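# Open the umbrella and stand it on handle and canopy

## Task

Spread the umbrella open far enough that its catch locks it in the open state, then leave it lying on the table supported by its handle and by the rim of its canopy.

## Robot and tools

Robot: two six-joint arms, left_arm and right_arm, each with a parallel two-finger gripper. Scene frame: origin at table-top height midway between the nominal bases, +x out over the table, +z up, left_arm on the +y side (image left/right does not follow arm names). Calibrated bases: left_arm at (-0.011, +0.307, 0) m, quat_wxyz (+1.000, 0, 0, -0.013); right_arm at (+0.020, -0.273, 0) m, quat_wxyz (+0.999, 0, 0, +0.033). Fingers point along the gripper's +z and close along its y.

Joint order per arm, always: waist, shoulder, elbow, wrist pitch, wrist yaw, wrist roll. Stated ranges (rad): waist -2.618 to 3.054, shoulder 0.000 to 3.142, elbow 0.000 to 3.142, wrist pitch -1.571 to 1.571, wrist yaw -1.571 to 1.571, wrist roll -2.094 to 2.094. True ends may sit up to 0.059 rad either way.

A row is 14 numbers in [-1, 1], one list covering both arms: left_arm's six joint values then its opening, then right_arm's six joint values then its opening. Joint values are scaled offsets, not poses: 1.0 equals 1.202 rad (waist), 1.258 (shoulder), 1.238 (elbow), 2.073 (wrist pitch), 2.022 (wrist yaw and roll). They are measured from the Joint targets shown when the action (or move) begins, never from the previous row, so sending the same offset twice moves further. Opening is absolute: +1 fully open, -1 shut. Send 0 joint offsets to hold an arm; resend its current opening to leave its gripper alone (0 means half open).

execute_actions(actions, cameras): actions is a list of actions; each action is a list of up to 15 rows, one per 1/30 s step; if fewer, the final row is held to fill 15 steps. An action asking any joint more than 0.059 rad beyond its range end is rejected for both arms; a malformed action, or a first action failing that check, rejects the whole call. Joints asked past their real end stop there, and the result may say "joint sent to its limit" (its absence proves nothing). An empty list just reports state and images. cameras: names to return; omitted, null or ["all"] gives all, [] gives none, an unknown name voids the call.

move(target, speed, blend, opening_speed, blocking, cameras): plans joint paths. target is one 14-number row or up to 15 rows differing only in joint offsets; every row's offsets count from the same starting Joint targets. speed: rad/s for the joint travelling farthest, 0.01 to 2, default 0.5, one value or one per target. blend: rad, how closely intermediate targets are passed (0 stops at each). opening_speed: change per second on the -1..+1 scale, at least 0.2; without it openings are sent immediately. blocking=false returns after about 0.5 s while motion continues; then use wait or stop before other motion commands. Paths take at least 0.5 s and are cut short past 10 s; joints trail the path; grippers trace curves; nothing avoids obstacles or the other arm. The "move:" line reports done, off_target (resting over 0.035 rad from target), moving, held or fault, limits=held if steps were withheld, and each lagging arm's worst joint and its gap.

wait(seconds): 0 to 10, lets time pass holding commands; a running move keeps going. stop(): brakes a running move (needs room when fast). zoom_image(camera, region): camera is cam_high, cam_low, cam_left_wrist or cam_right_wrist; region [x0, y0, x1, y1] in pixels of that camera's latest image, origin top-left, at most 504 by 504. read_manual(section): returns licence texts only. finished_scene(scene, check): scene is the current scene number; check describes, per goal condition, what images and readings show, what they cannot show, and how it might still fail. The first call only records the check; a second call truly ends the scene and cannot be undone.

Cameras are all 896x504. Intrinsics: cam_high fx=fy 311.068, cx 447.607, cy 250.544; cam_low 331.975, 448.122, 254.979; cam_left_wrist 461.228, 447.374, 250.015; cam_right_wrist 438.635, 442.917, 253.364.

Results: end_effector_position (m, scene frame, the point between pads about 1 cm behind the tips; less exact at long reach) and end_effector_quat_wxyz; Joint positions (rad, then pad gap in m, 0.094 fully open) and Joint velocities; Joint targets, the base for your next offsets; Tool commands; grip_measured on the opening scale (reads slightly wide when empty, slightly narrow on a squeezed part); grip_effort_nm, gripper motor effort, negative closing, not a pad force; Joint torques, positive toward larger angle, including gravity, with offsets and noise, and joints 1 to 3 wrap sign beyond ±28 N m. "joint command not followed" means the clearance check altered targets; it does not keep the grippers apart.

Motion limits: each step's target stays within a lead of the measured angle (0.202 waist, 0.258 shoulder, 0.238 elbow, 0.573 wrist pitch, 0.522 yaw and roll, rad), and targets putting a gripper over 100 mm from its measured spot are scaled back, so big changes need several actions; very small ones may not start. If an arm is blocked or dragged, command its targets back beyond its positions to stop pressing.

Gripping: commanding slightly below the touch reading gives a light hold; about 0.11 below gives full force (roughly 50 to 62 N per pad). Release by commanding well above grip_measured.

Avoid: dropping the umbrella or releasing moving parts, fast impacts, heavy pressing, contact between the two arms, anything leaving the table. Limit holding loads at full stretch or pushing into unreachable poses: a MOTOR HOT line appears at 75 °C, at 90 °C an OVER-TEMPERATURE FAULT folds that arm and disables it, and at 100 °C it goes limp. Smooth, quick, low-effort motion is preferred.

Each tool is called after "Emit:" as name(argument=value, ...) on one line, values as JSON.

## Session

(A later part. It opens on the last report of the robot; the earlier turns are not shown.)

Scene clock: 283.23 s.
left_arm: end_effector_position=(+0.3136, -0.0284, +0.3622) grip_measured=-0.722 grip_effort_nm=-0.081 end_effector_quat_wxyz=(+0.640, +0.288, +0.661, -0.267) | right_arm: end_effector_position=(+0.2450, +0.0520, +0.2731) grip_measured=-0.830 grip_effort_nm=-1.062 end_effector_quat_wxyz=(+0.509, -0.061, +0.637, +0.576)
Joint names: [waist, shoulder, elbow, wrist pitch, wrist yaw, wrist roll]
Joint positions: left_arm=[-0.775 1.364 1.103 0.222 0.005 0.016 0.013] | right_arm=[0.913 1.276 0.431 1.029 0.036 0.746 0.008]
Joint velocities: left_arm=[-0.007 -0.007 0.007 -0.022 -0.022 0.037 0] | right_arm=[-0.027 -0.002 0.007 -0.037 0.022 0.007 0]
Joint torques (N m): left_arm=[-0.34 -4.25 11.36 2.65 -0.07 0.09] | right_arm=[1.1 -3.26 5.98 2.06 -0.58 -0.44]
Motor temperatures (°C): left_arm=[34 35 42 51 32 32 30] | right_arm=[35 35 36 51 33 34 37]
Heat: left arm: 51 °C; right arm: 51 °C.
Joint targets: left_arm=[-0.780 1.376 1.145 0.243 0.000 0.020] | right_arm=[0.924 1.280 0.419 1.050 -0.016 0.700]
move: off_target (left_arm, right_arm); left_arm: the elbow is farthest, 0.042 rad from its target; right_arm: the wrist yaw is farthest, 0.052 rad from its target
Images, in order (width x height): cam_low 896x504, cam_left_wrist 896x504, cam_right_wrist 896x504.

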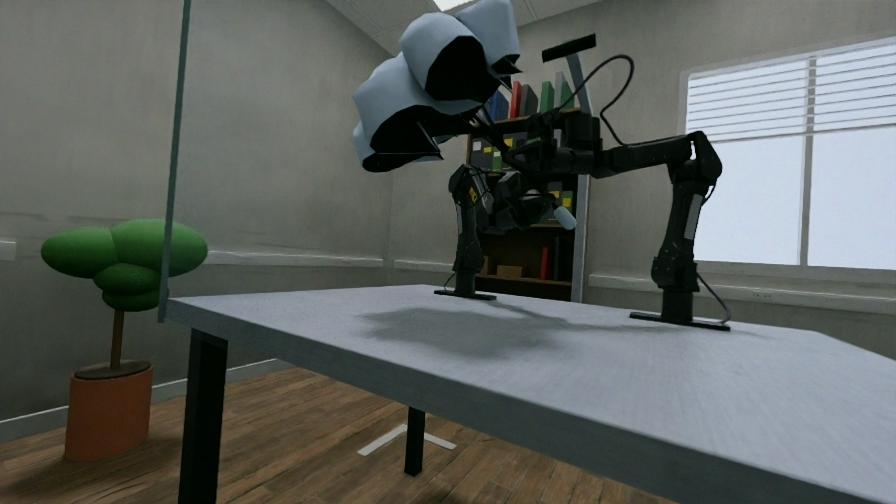

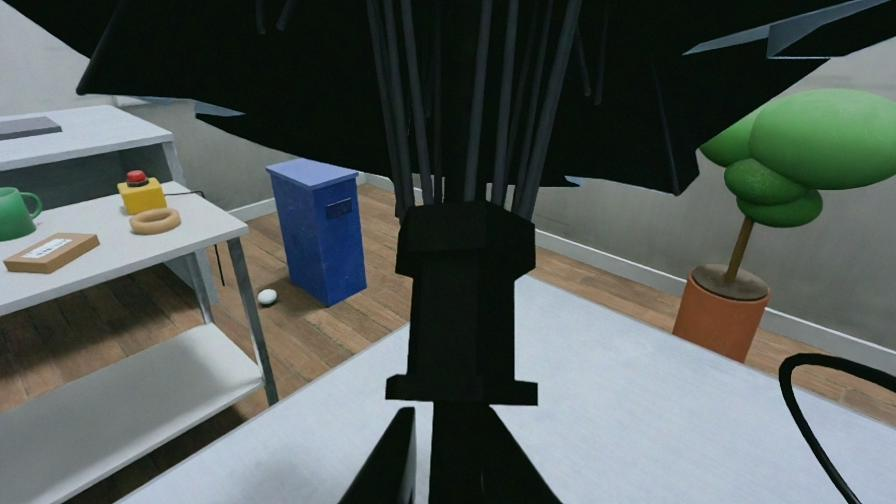

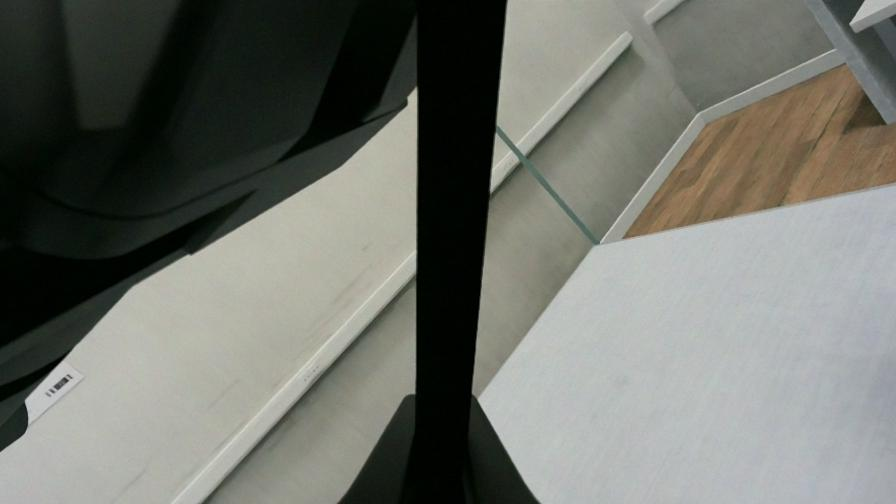

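Emit:
move(target=[-0.005, 0.07, 0.0937, 0.0048, 0, 0, -0.723, 0, 0, 0, 0, 0, 0, -1], speed=0.25, cameras=["cam_left_wrist", "cam_low", "cam_right_wrist"])

Scene clock: 292.33 s.
left_arm: end_effector_position=(+0.3289, -0.0467, +0.3743) grip_measured=-0.722 grip_effort_nm=-0.076 end_effector_quat_wxyz=(+0.643, +0.288, +0.657, -0.270) | right_arm: end_effector_position=(+0.2442, +0.0523, +0.2745) grip_measured=-0.830 grip_effort_nm=-1.062 end_effector_quat_wxyz=(+0.509, -0.064, +0.634, +0.578)
Joint names: [waist, shoulder, elbow, wrist pitch, wrist yaw, wrist roll]
Joint positions: left_arm=[-0.778 1.455 1.217 0.21 0.007 0.016 0.013] | right_arm=[0.912 1.276 0.431 1.034 0.029 0.743 0.008]
Joint velocities: left_arm=[0.012 -0.002 -0.012 -0.007 -0.022 -0.007 0] | right_arm=[-0.002 -0.027 -0.007 0.022 0.022 0.066 0]
Joint torques (N m): left_arm=[-0.58 -5.16 11.58 2.89 -0.09 0.08] | right_arm=[1.18 -3.25 5.93 2 -0.5 -0.41]
Motor temperatures (°C): left_arm=[34 35 44 52 32 32 30] | right_arm=[35 35 35 50 33 34 37]
Heat: left arm: 52 °C; right arm: 50 °C.
Joint targets: left_arm=[-0.786 1.464 1.261 0.253 0.000 0.020] | right_arm=[0.924 1.280 0.419 1.050 -0.015 0.700]
move: off_target (left_arm, right_arm); left_arm: the elbow is farthest, 0.044 rad from its target; right_arm: the wrist yaw is farthest, 0.045 rad from its target
Images, in order (width x height): cam_low 896x504, cam_left_wrist 896x504, cam_right_wrist 896x504.

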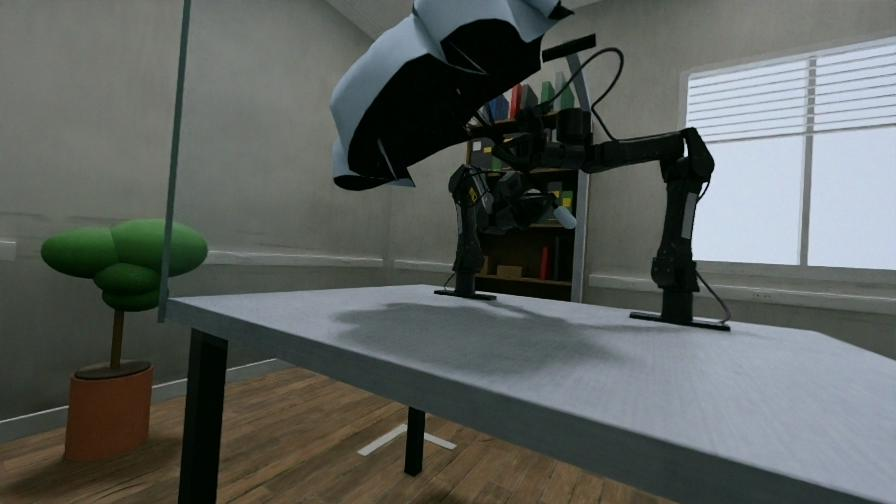

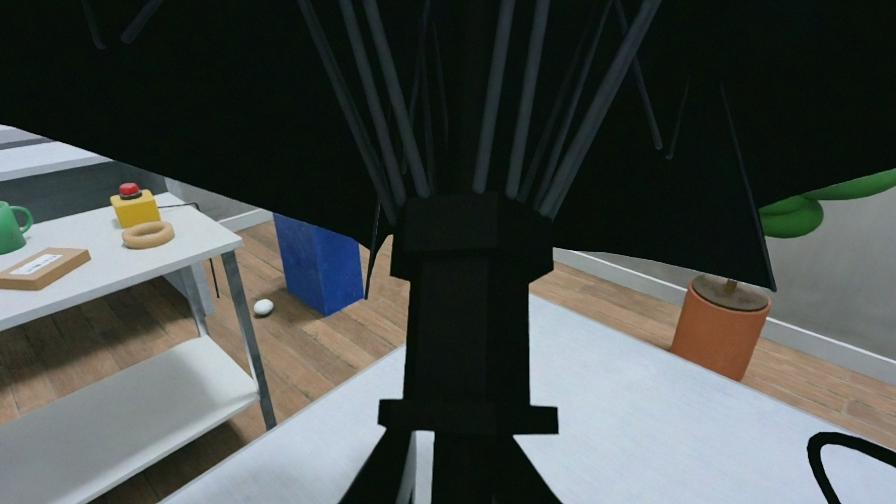

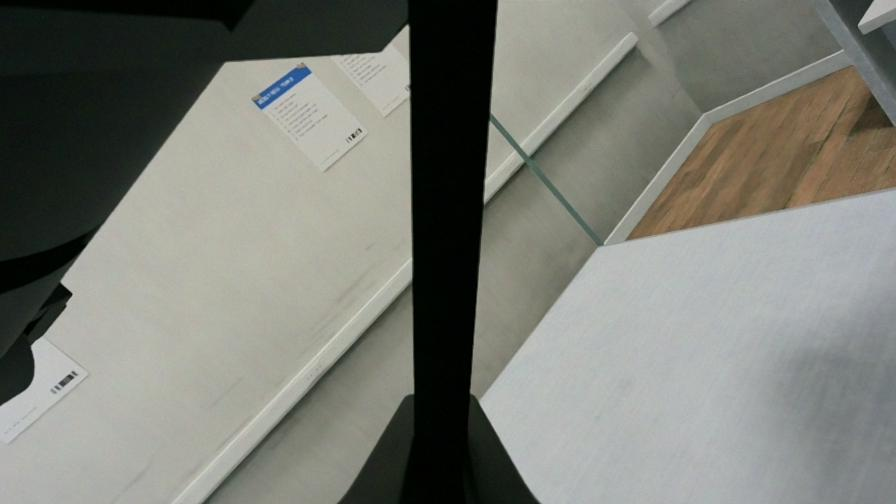

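Emit:
move(target=[-0.0067, 0.0326, 0.1163, -0.0338, 0, 0, -0.723, 0, 0, 0, 0, 0, 0, -1], speed=0.25, cameras=["cam_left_wrist", "cam_low", "cam_right_wrist"])

Scene clock: 308.80 s.
left_arm: end_effector_position=(+0.3331, -0.0577, +0.4022) grip_measured=-0.722 grip_effort_nm=-0.071 end_effector_quat_wxyz=(+0.646, +0.289, +0.651, -0.275) | right_arm: end_effector_position=(+0.2406, +0.0539, +0.2781) grip_measured=-0.830 grip_effort_nm=-1.067 end_effector_quat_wxyz=(+0.514, -0.077, +0.627, +0.581)
Joint names: [waist, shoulder, elbow, wrist pitch, wrist yaw, wrist roll]
Joint positions: left_arm=[-0.788 1.5 1.354 0.132 0.007 0.017 0.013] | right_arm=[0.914 1.276 0.431 1.049 0.011 0.722 0.008]
Joint velocities: left_arm=[0.002 -0.007 -0.002 -0.007 0.051 -0.037 -0.001] | right_arm=[-0.002 -0.007 0.002 -0.007 -0.051 0.007 -0.001]
Joint torques (N m): left_arm=[-0.47 -5.83 12.14 2.98 -0.09 0.08] | right_arm=[1.05 -3.29 5.96 1.86 -0.3 -0.21]
Motor temperatures (°C): left_arm=[34 36 44 53 32 32 30] | right_arm=[35 35 35 50 33 35 37]
Heat: left arm: 53 °C; right arm: 50 °C.
Joint targets: left_arm=[-0.794 1.505 1.405 0.183 0.000 0.020] | right_arm=[0.924 1.280 0.419 1.050 -0.016 0.700]
move: off_target (left_arm); left_arm: the elbow is farthest, 0.051 rad from its target
Images, in order (width x height): cam_low 896x504, cam_left_wrist 896x504, cam_right_wrist 896x504.

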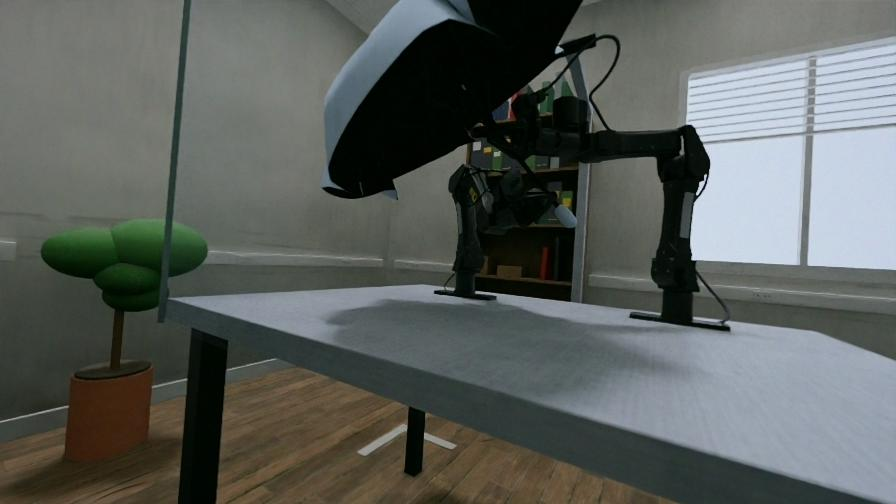

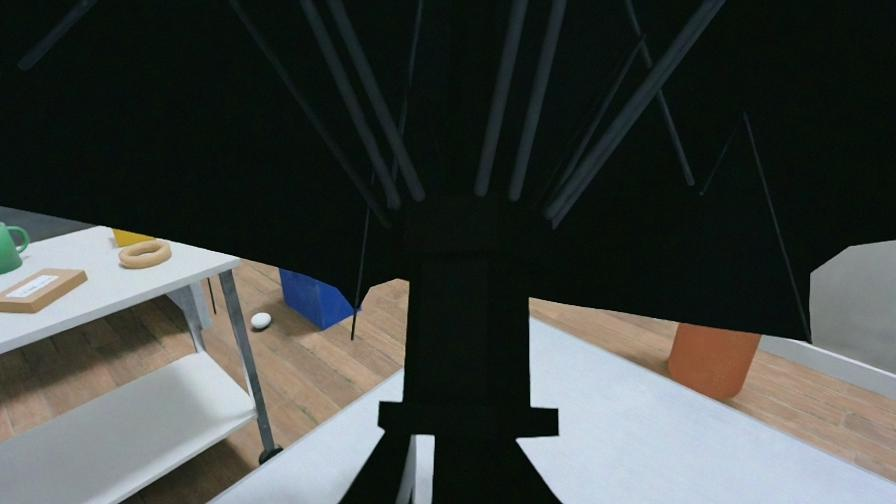

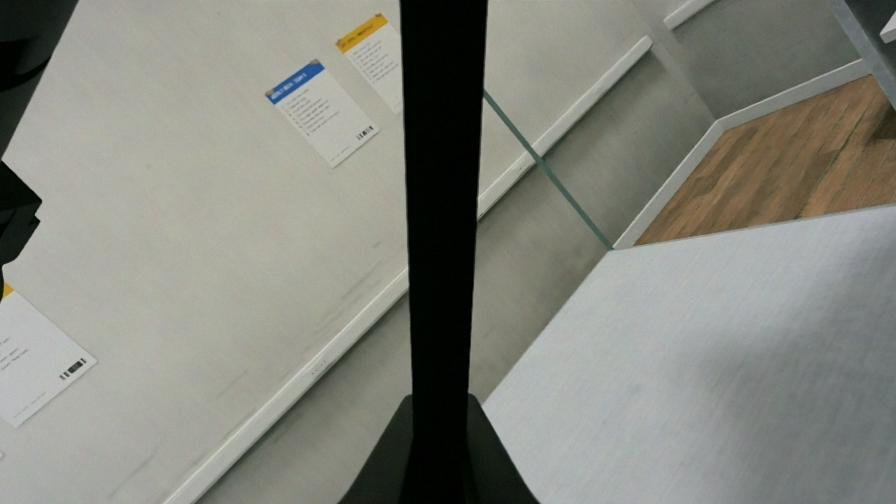

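Emit:
move(target=[0, -0.0342, -0.105, 0.0043, 0, 0, -0.723, 0, 0, 0, 0, 0, 0, -1], speed=0.25, cameras=["cam_left_wrist", "cam_low"])

Scene clock: 319.30 s.
left_arm: end_effector_position=(+0.3315, -0.0556, +0.3923) grip_measured=-0.722 grip_effort_nm=-0.071 end_effector_quat_wxyz=(+0.649, +0.288, +0.648, -0.275) | right_arm: end_effector_position=(+0.2387, +0.0569, +0.2710) grip_measured=-0.830 grip_effort_nm=-1.062 end_effector_quat_wxyz=(+0.503, -0.081, +0.638, +0.578)
Joint names: [waist, shoulder, elbow, wrist pitch, wrist yaw, wrist roll]
Joint positions: left_arm=[-0.788 1.487 1.295 0.186 0.005 0.017 0.013] | right_arm=[0.919 1.276 0.431 1.02 0.003 0.728 0.008]
Joint velocities: left_arm=[-0.012 0.002 0.012 -0.022 -0.037 -0.007 0] | right_arm=[0.007 0.017 0.002 -0.007 -0.007 -0.007 0]
Joint torques (N m): left_arm=[-0.49 -7.94 6.39 2.5 -0.06 0.08] | right_arm=[0.59 -3.26 5.96 2.17 -0.21 -0.26]
Motor temperatures (°C): left_arm=[34 36 46 56 32 31 30] | right_arm=[35 35 35 49 33 34 37]
Heat: left arm: 56 °C; right arm: 49 °C.
Joint targets: left_arm=[-0.794 1.462 1.275 0.192 0.000 0.020] | right_arm=[0.924 1.280 0.419 1.050 -0.016 0.700]
move: done
Images, in order (width x height): cam_low 896x504, cam_left_wrist 896x504.

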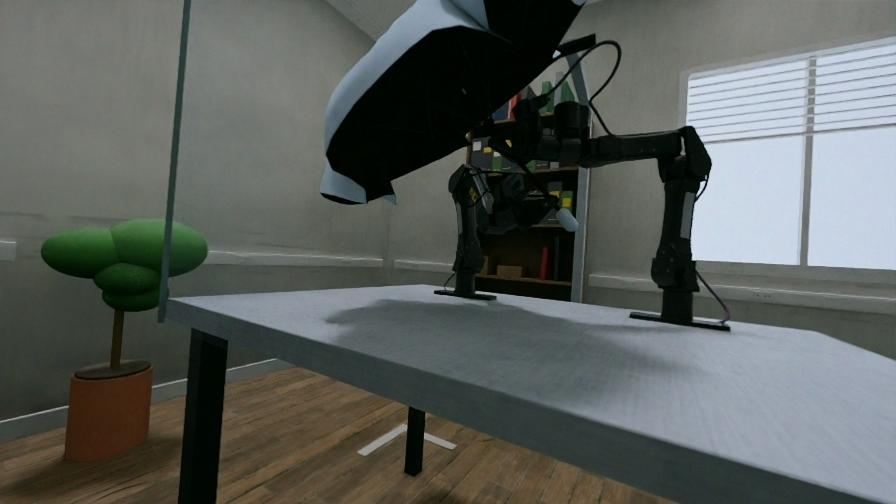

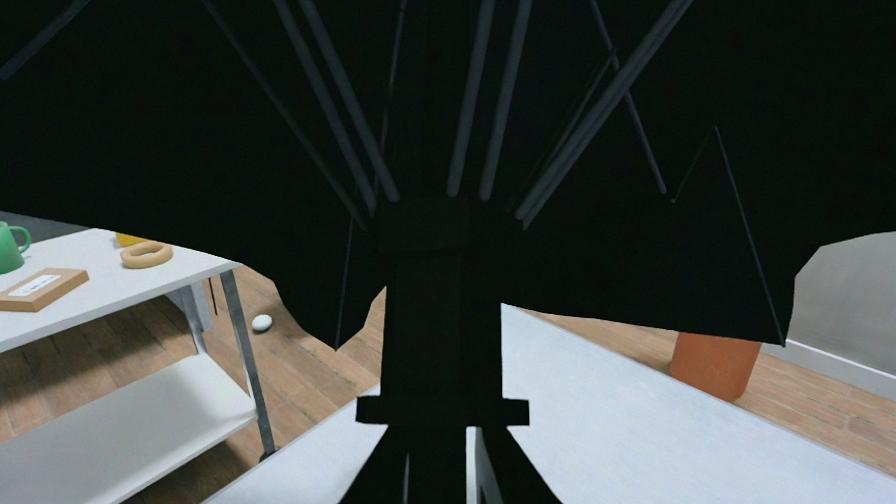

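Emit:
move(target=[0.005, -0.0493, -0.0202, -0.0154, 0, 0, -0.723, 0, 0, 0, 0, 0, 0, -1], speed=0.25, cameras=["cam_left_wrist", "cam_low", "cam_right_wrist"])

Scene clock: 326.67 s.
left_arm: end_effector_position=(+0.3194, -0.0425, +0.4048) grip_measured=-0.722 grip_effort_nm=-0.076 end_effector_quat_wxyz=(+0.655, +0.285, +0.642, -0.277) | right_arm: end_effector_position=(+0.2386, +0.0570, +0.2709) grip_measured=-0.830 grip_effort_nm=-1.057 end_effector_quat_wxyz=(+0.502, -0.081, +0.638, +0.578)
Joint names: [waist, shoulder, elbow, wrist pitch, wrist yaw, wrist roll]
Joint positions: left_arm=[-0.788 1.422 1.269 0.165 0.004 0.017 0.013] | right_arm=[0.919 1.276 0.431 1.02 0.003 0.728 0.008]
Joint velocities: left_arm=[-0.002 0.002 -0.007 -0.037 -0.007 -0.007 -0.001] | right_arm=[0.022 -0.012 0.012 0.007 -0.051 0.007 0]
Joint torques (N m): left_arm=[0.05 -7.2 6.45 2.37 -0.06 0.08] | right_arm=[0.58 -3.22 5.94 2.15 -0.2 -0.26]
Motor temperatures (°C): left_arm=[34 36 44 54 32 31 30] | right_arm=[35 35 35 49 33 34 37]
Heat: left arm: 54 °C; right arm: 49 °C.
Joint targets: left_arm=[-0.788 1.400 1.250 0.160 0.000 0.020] | right_arm=[0.924 1.280 0.419 1.050 -0.015 0.700]
move: done
Images, in order (width x height): cam_low 896x504, cam_left_wrist 896x504, cam_right_wrist 896x504.

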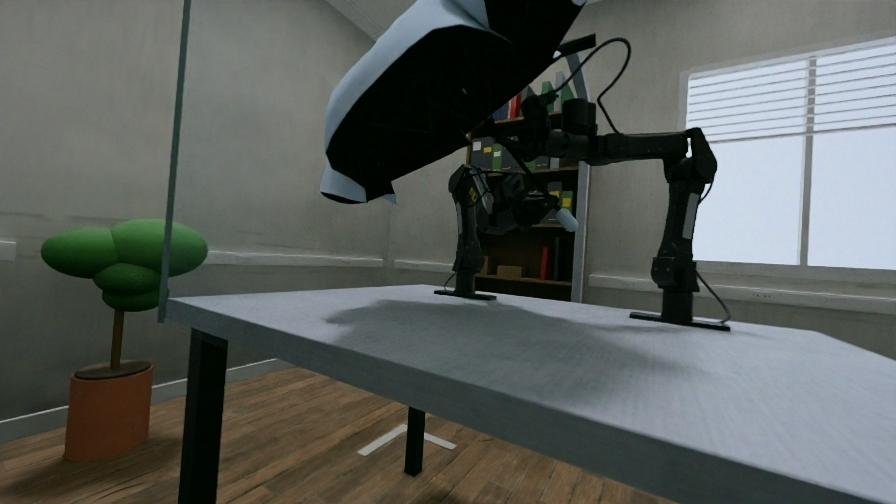

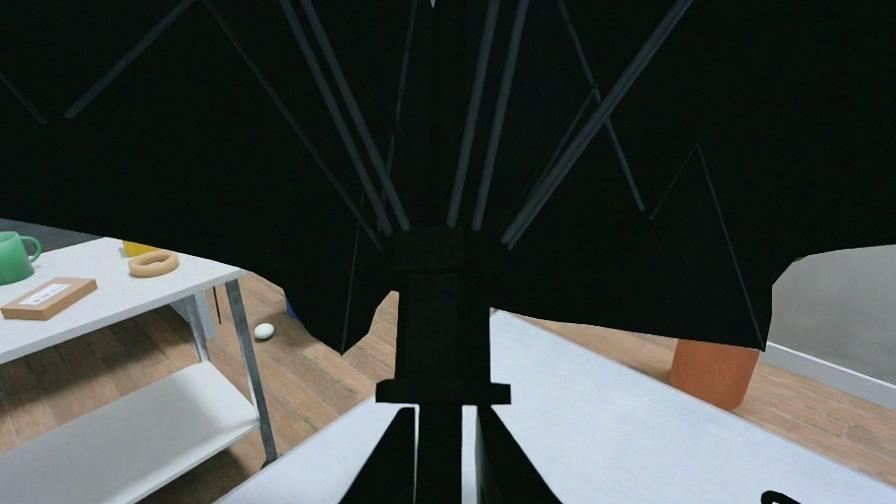

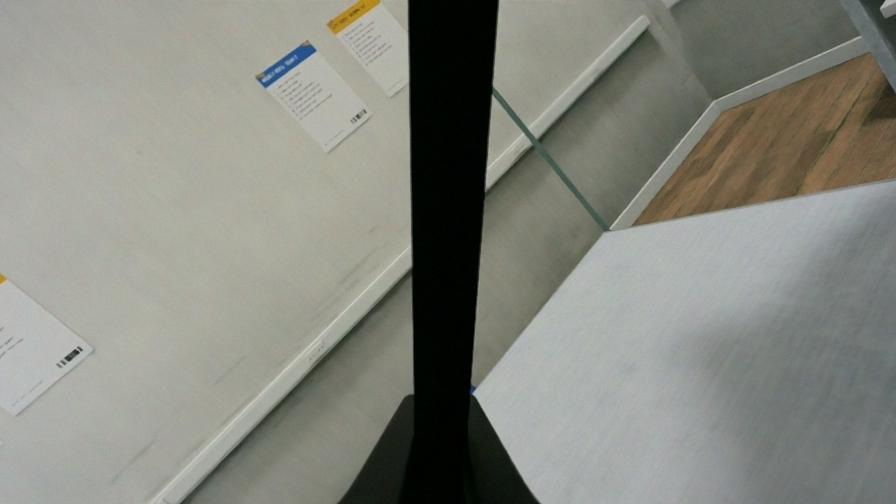

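Emit:
move(target=[0, 0.1216, 0.2221, -0.0265, 0, 0, -0.723, 0, 0, 0, 0, 0, 0, -1], speed=0.25, cameras=["cam_left_wrist", "cam_low", "cam_right_wrist"])

Scene clock: 336.00 s.
left_arm: end_effector_position=(+0.3388, -0.0631, +0.4307) grip_measured=-0.722 grip_effort_nm=-0.076 end_effector_quat_wxyz=(+0.655, +0.285, +0.642, -0.277) | right_arm: end_effector_position=(+0.2396, +0.0555, +0.2743) grip_measured=-0.830 grip_effort_nm=-1.072 end_effector_quat_wxyz=(+0.505, -0.074, +0.633, +0.582)
Joint names: [waist, shoulder, elbow, wrist pitch, wrist yaw, wrist roll]
Joint positions: left_arm=[-0.788 1.541 1.481 0.072 0.004 0.017 0.013] | right_arm=[0.919 1.276 0.431 1.034 0.012 0.738 0.008]
Joint velocities: left_arm=[-0.007 0.002 -0.007 0.051 -0.007 0.022 0.001] | right_arm=[0.022 0.012 -0.002 0.007 0.022 0.051 0]
Joint torques (N m): left_arm=[0.02 -5.6 11.44 2.78 -0.06 0.08] | right_arm=[0.55 -3.25 5.93 2.01 -0.31 -0.36]
Motor temperatures (°C): left_arm=[34 37 43 54 32 31 30] | right_arm=[35 35 35 50 33 34 37]
Heat: left arm: 54 °C; right arm: 50 °C.
Joint targets: left_arm=[-0.788 1.553 1.525 0.105 0.000 0.020] | right_arm=[0.924 1.280 0.419 1.050 -0.016 0.700]
move: off_target (left_arm, right_arm); left_arm: the elbow is farthest, 0.044 rad from its target; right_arm: the wrist roll is farthest, 0.038 rad from its target
Images, in order (width x height): cam_low 896x504, cam_left_wrist 896x504, cam_right_wrist 896x504.

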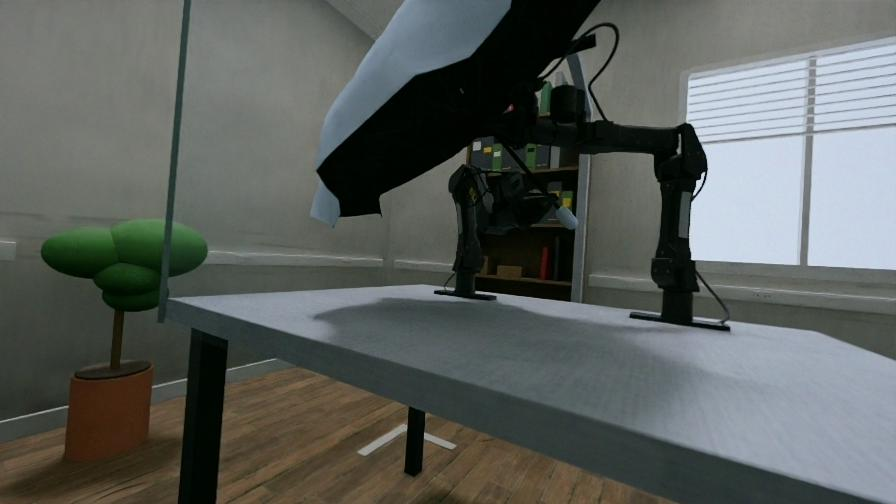

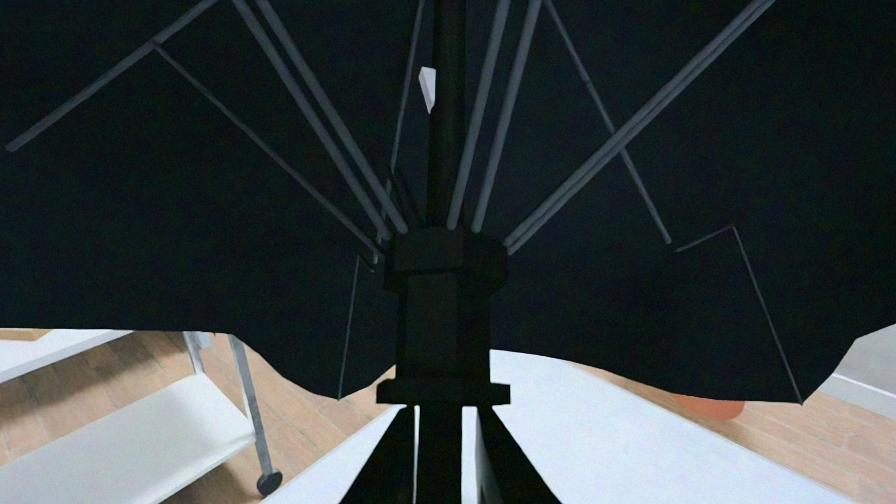

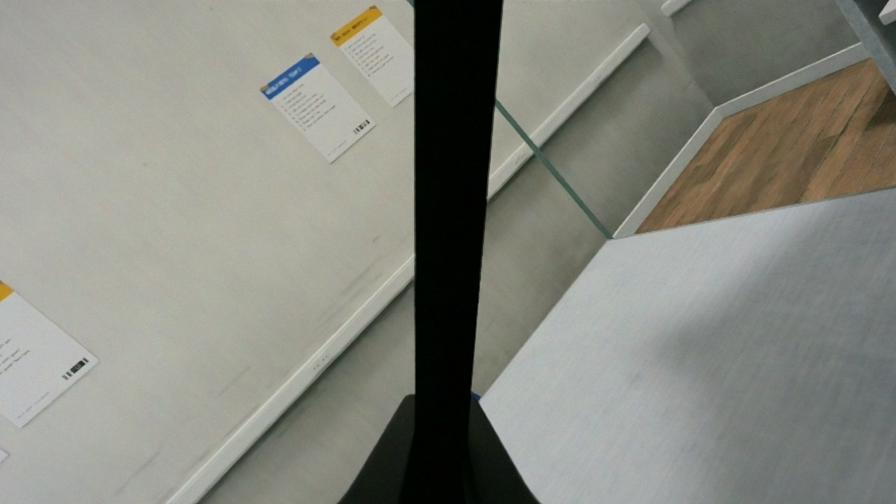

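Emit:
move(target=[0, 0.0692, 0.1373, -0.0449, 0, 0, -0.723, 0, 0, 0, 0, 0, 0, -1], speed=0.25, cameras=["cam_left_wrist", "cam_low", "cam_right_wrist", "cam_high"])

Scene clock: 339.90 s.
left_arm: end_effector_position=(+0.3486, -0.0768, +0.4391) grip_measured=-0.722 grip_effort_nm=-0.076 end_effector_quat_wxyz=(+0.638, +0.296, +0.656, -0.275) | right_arm: end_effector_position=(+0.2399, +0.0534, +0.2820) grip_measured=-0.829 grip_effort_nm=-1.053 end_effector_quat_wxyz=(+0.506, -0.062, +0.622, +0.594)
Joint names: [waist, shoulder, elbow, wrist pitch, wrist yaw, wrist roll]
Joint positions: left_arm=[-0.788 1.622 1.645 -0.058 0.018 0.018 0.013] | right_arm=[0.919 1.276 0.431 1.065 0.02 0.761 0.008]
Joint velocities: left_arm=[0.002 0.002 -0.012 0.007 -0.081 -0.037 0] | right_arm=[-0.002 -0.007 -0.007 0.007 0.007 0.051 -0.001]
Joint torques (N m): left_arm=[0.03 -5.78 11.84 3.2 -0.19 0.07] | right_arm=[0.58 -3.21 5.9 1.7 -0.41 -0.58]
Motor temperatures (°C): left_arm=[34 36 44 54 32 31 30] | right_arm=[35 35 35 50 33 34 37]
Heat: left arm: 54 °C; right arm: 50 °C.
Joint targets: left_arm=[-0.788 1.640 1.695 0.012 0.000 0.020] | right_arm=[0.924 1.280 0.419 1.050 -0.016 0.700]
move: off_target (left_arm, right_arm); left_arm: the wrist pitch is farthest, 0.070 rad from its target; right_arm: the wrist roll is farthest, 0.061 rad from its target

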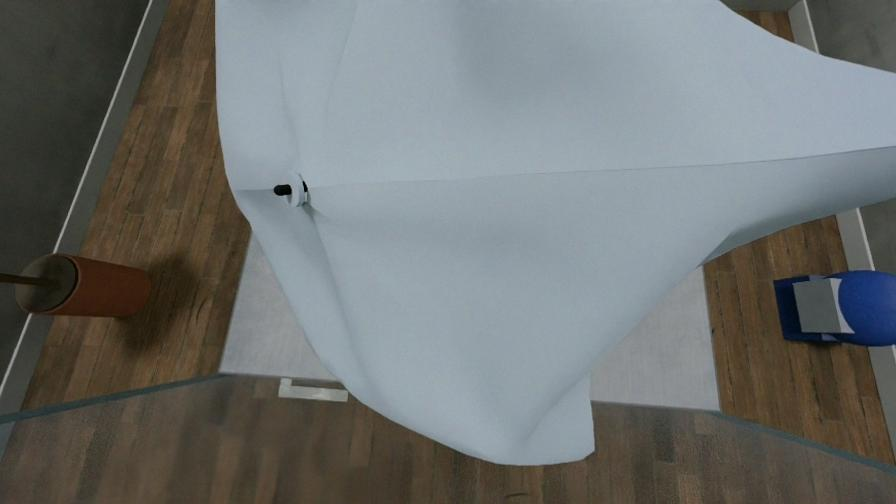

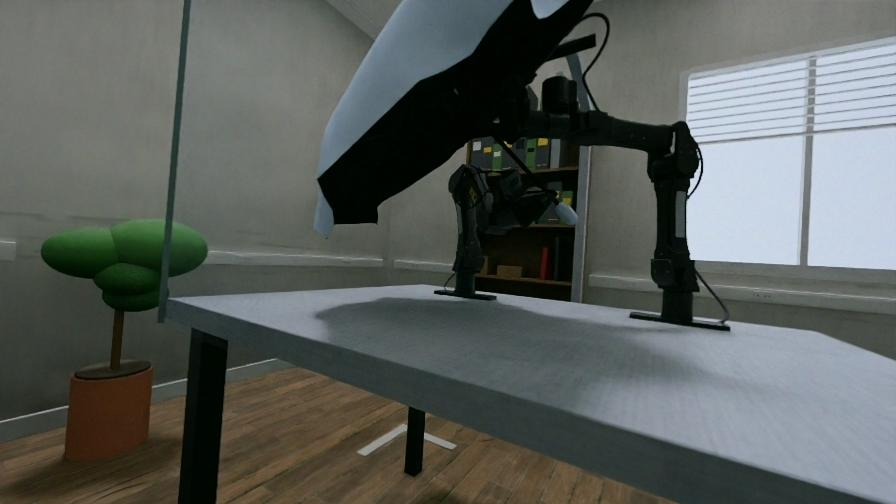

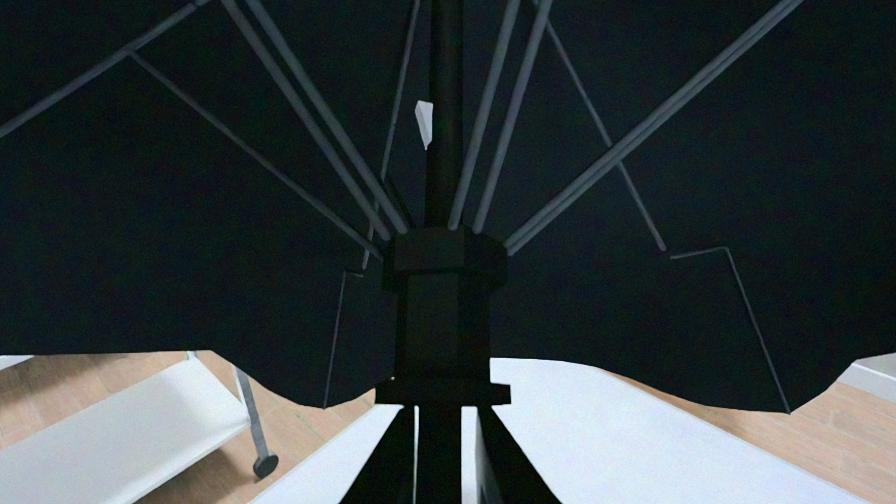

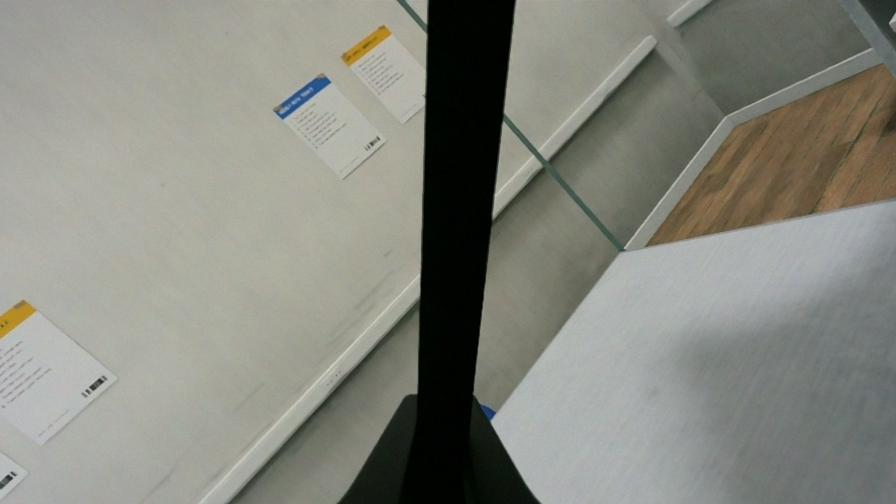

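Emit:
move(target=[0, 0.0859, 0.1414, 0.0125, 0, 0, -0.723, 0, 0, 0, -0.0241, -0.0148, -0.0148, -1], speed=0.25, cameras=["cam_left_wrist", "cam_low", "cam_right_wrist"])

Scene clock: 353.63 s.
left_arm: end_effector_position=(+0.3601, -0.0960, +0.4457) grip_measured=-0.722 grip_effort_nm=-0.076 end_effector_quat_wxyz=(+0.629, +0.306, +0.658, -0.278) | right_arm: end_effector_position=(+0.2426, +0.0485, +0.2907) grip_measured=-0.828 grip_effort_nm=-1.053 end_effector_quat_wxyz=(+0.509, -0.047, +0.610, +0.605)
Joint names: [waist, shoulder, elbow, wrist pitch, wrist yaw, wrist roll]
Joint positions: left_arm=[-0.79 1.723 1.804 -0.135 0.036 0.021 0.013] | right_arm=[0.908 1.271 0.431 1.094 0.025 0.788 0.008]
Joint velocities: left_arm=[0.012 -0.007 0.017 -0.066 -0.037 0.037 -0.001] | right_arm=[-0.007 0.007 0.002 -0.037 0.007 -0.007 0]
Joint torques (N m): left_arm=[0.25 -6.01 13.05 4.28 -0.37 0.03] | right_arm=[1.65 -2.84 5.89 0.98 -0.8 -1.15]
Motor temperatures (°C): left_arm=[34 36 45 57 32 31 30] | right_arm=[35 35 35 48 33 35 37]
Heat: left arm: 57 °C; right arm: 48 °C.
Joint targets: left_arm=[-0.788 1.748 1.870 0.038 0.000 0.020] | right_arm=[0.924 1.280 0.419 1.000 -0.046 0.670]
move: off_target (left_arm, right_arm); left_arm: the wrist pitch is farthest, 0.173 rad from its target; right_arm: the wrist roll is farthest, 0.118 rad from its target
Images, in order (width x height): cam_low 896x504, cam_left_wrist 896x504, cam_right_wrist 896x504.

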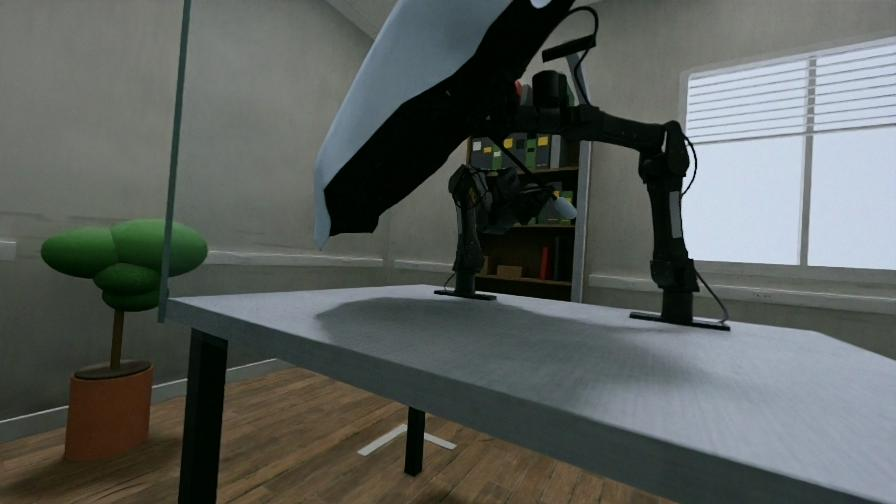

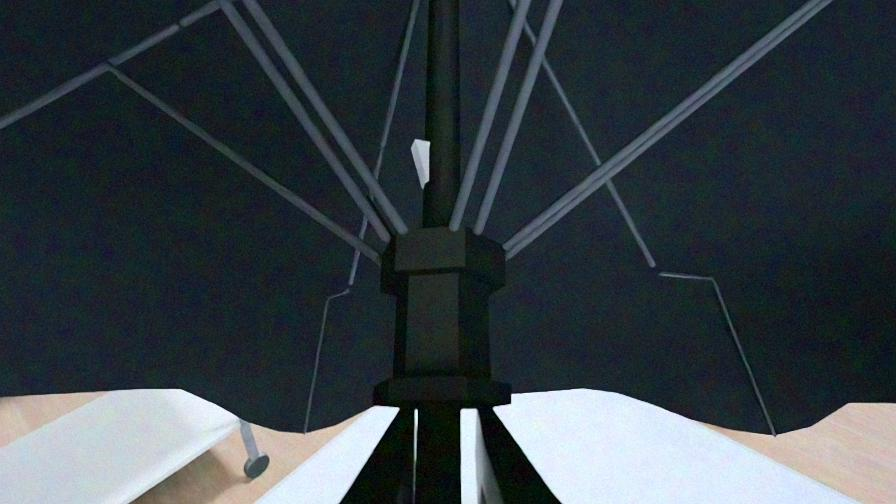

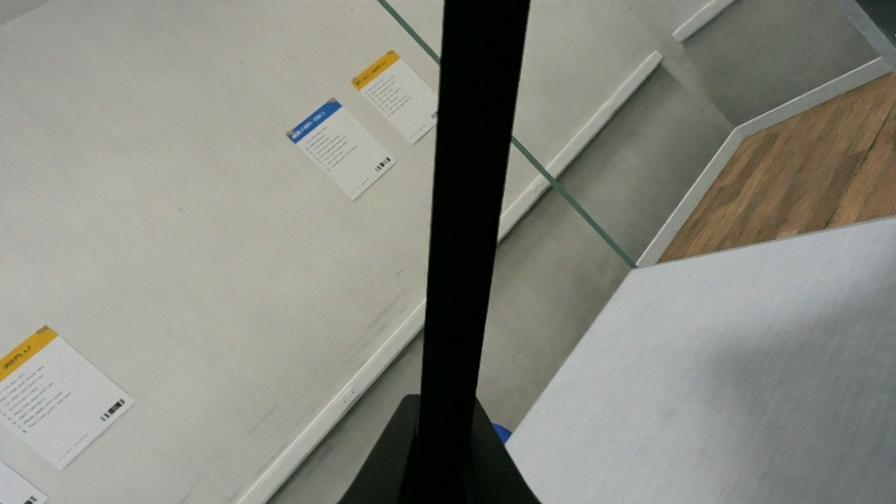

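Emit:
move(target=[0, 0.0588, 0.1171, 0, 0, 0, -0.723, 0, 0, 0, -0.0386, -0.0148, -0.0297, -1], speed=0.2, cameras=["cam_left_wrist", "cam_low", "cam_right_wrist"])

Scene clock: 371.07 s.
left_arm: end_effector_position=(+0.3656, -0.1071, +0.4567) grip_measured=-0.722 grip_effort_nm=-0.076 end_effector_quat_wxyz=(+0.625, +0.312, +0.658, -0.282) | right_arm: end_effector_position=(+0.2426, +0.0446, +0.2976) grip_measured=-0.820 grip_effort_nm=-1.067 end_effector_quat_wxyz=(+0.516, -0.047, +0.603, +0.606)
Joint names: [waist, shoulder, elbow, wrist pitch, wrist yaw, wrist roll]
Joint positions: left_arm=[-0.793 1.792 1.94 -0.208 0.048 0.022 0.013] | right_arm=[0.903 1.254 0.431 1.095 0.026 0.78 0.008]
Joint velocities: left_arm=[-0.002 -0.002 0.007 -0.007 -0.066 0.007 -0.001] | right_arm=[-0.027 0.002 -0.002 0.051 -0.007 -0.051 -0.001]
Joint torques (N m): left_arm=[0.49 -6.08 13.67 5.05 -0.48 0.02] | right_arm=[2.14 -1.37 5.98 0.23 -1.14 -1.66]
Motor temperatures (°C): left_arm=[34 36 48 70 32 31 30] | right_arm=[35 35 35 45 33 37 37]
Heat: left arm: 70 °C; right arm: 45 °C.
Joint targets: left_arm=[-0.788 1.822 2.015 0.038 0.000 0.020] | right_arm=[0.924 1.280 0.419 0.920 -0.075 0.610]
move: off_target (left_arm, right_arm); left_arm: the wrist pitch is farthest, 0.246 rad from its target; right_arm: the wrist pitch is farthest, 0.175 rad from its target
Images, in order (width x height): cam_low 896x504, cam_left_wrist 896x504, cam_right_wrist 896x504.

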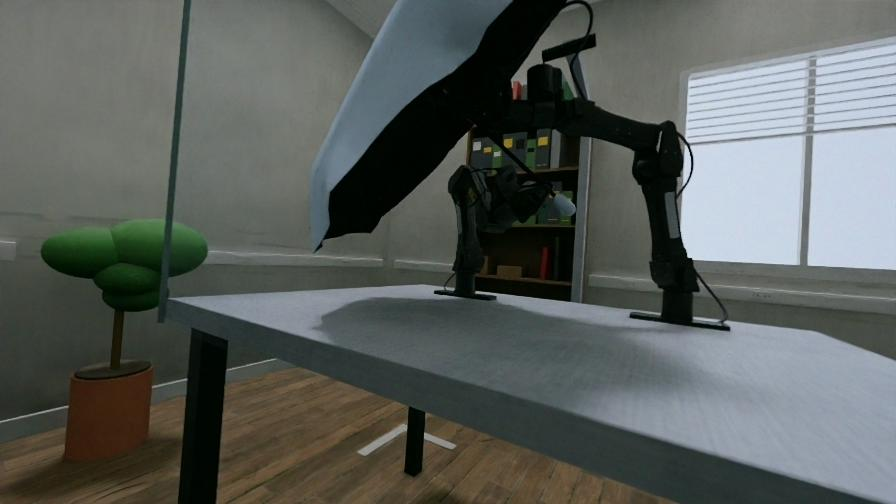

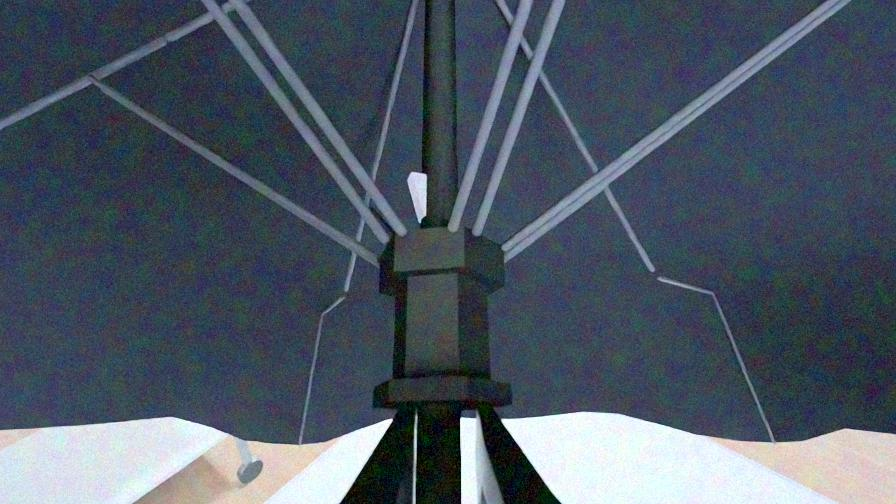

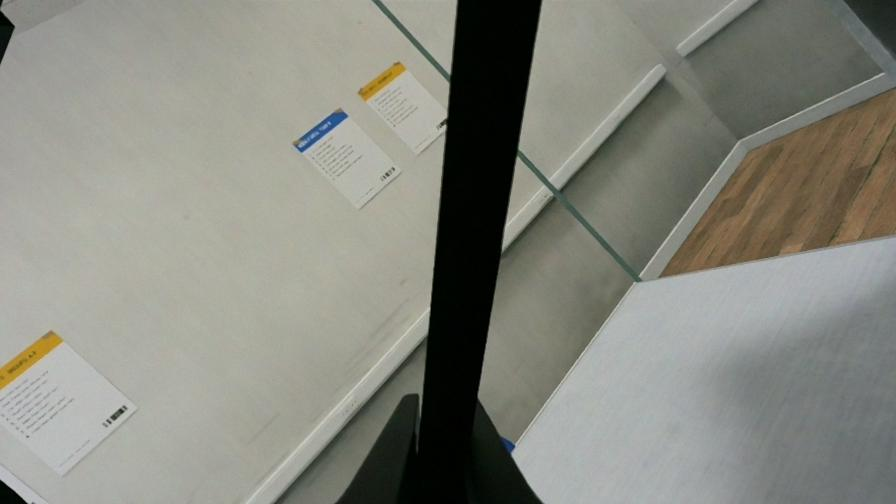

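Emit:
move(target=[0, 0, 0, -0.1, 0, 0, -0.723, 0, 0, 0, 0.02, 0.01, 0.015, -1], speed=0.4, cameras=["cam_left_wrist", "cam_low", "cam_right_wrist"])

Scene clock: 374.00 s.
left_arm: end_effector_position=(+0.3630, -0.1035, +0.4421) grip_measured=-0.722 grip_effort_nm=-0.081 end_effector_quat_wxyz=(+0.597, +0.321, +0.684, -0.270) | right_arm: end_effector_position=(+0.2437, +0.0471, +0.2871) grip_measured=-0.820 grip_effort_nm=-1.067 end_effector_quat_wxyz=(+0.508, -0.050, +0.620, +0.596)
Joint names: [waist, shoulder, elbow, wrist pitch, wrist yaw, wrist roll]
Joint positions: left_arm=[-0.793 1.792 1.964 -0.315 0.045 0.022 0.013] | right_arm=[0.903 1.254 0.431 1.051 0.023 0.78 0.008]
Joint velocities: left_arm=[-0.007 0.007 0.007 -0.007 -0.081 -0.051 0] | right_arm=[0.007 0.007 0.007 -0.007 -0.022 -0.022 -0.001]
Joint torques (N m): left_arm=[0.49 -6.02 11.58 4.02 -0.45 0.03] | right_arm=[2.14 -1.42 5.97 1.04 -0.89 -1.37]
Motor temperatures (°C): left_arm=[34 36 48 72 32 31 30] | right_arm=[35 35 35 45 33 37 37]
Heat: left arm: 72 °C; right arm: 45 °C.
Joint targets: left_arm=[-0.788 1.822 2.015 -0.169 0.000 0.020] | right_arm=[0.924 1.280 0.419 0.961 -0.055 0.640]
move: off_target (left_arm, right_arm); left_arm: the wrist pitch is farthest, 0.145 rad from its target; right_arm: the wrist roll is farthest, 0.140 rad from its target
Images, in order (width x height): cam_low 896x504, cam_left_wrist 896x504, cam_right_wrist 896x504.

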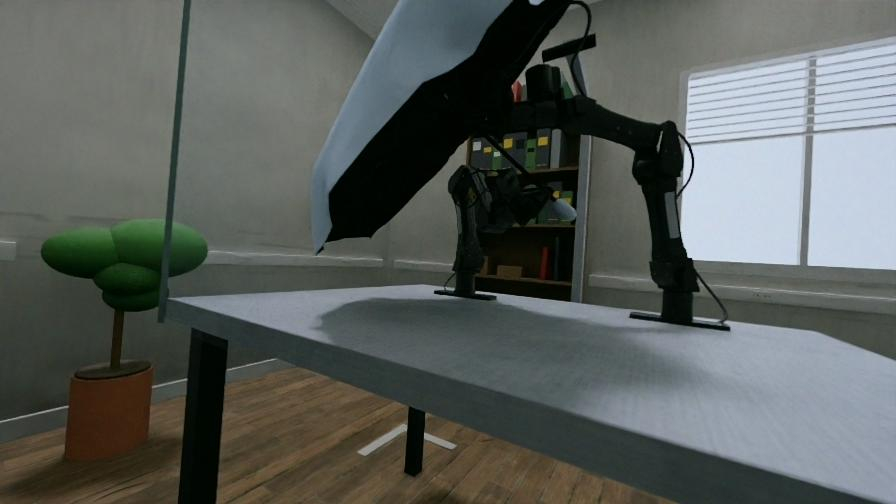

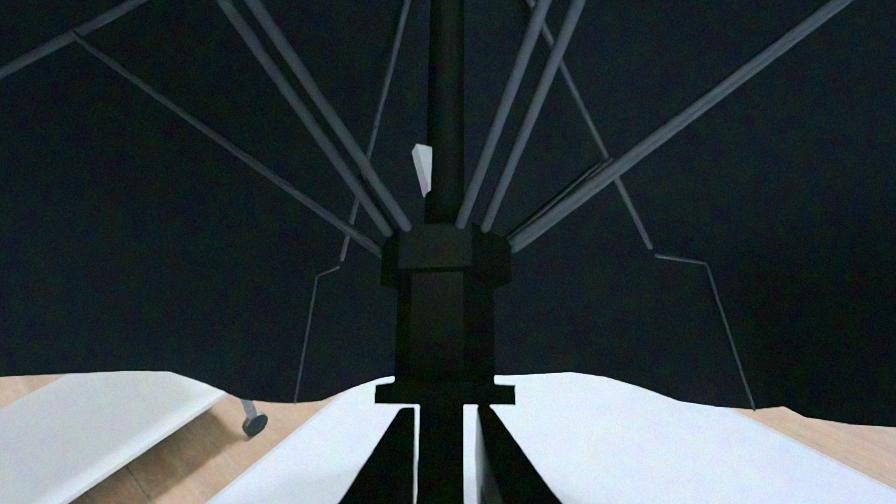

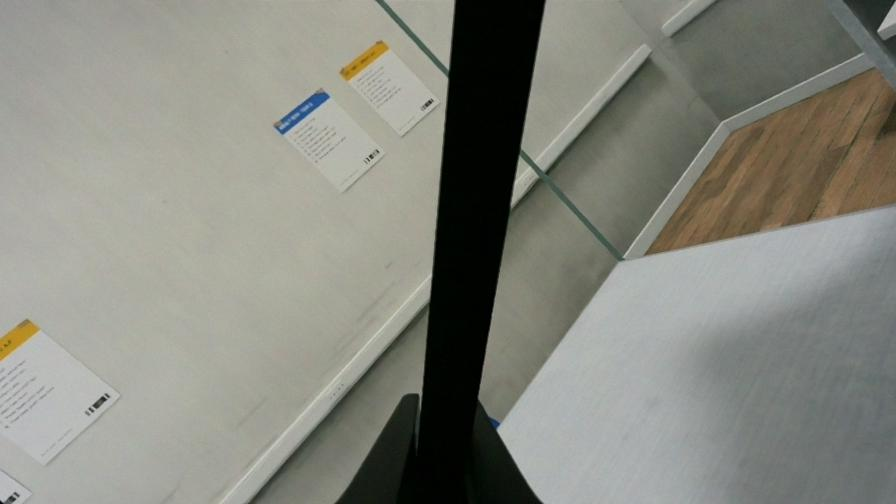

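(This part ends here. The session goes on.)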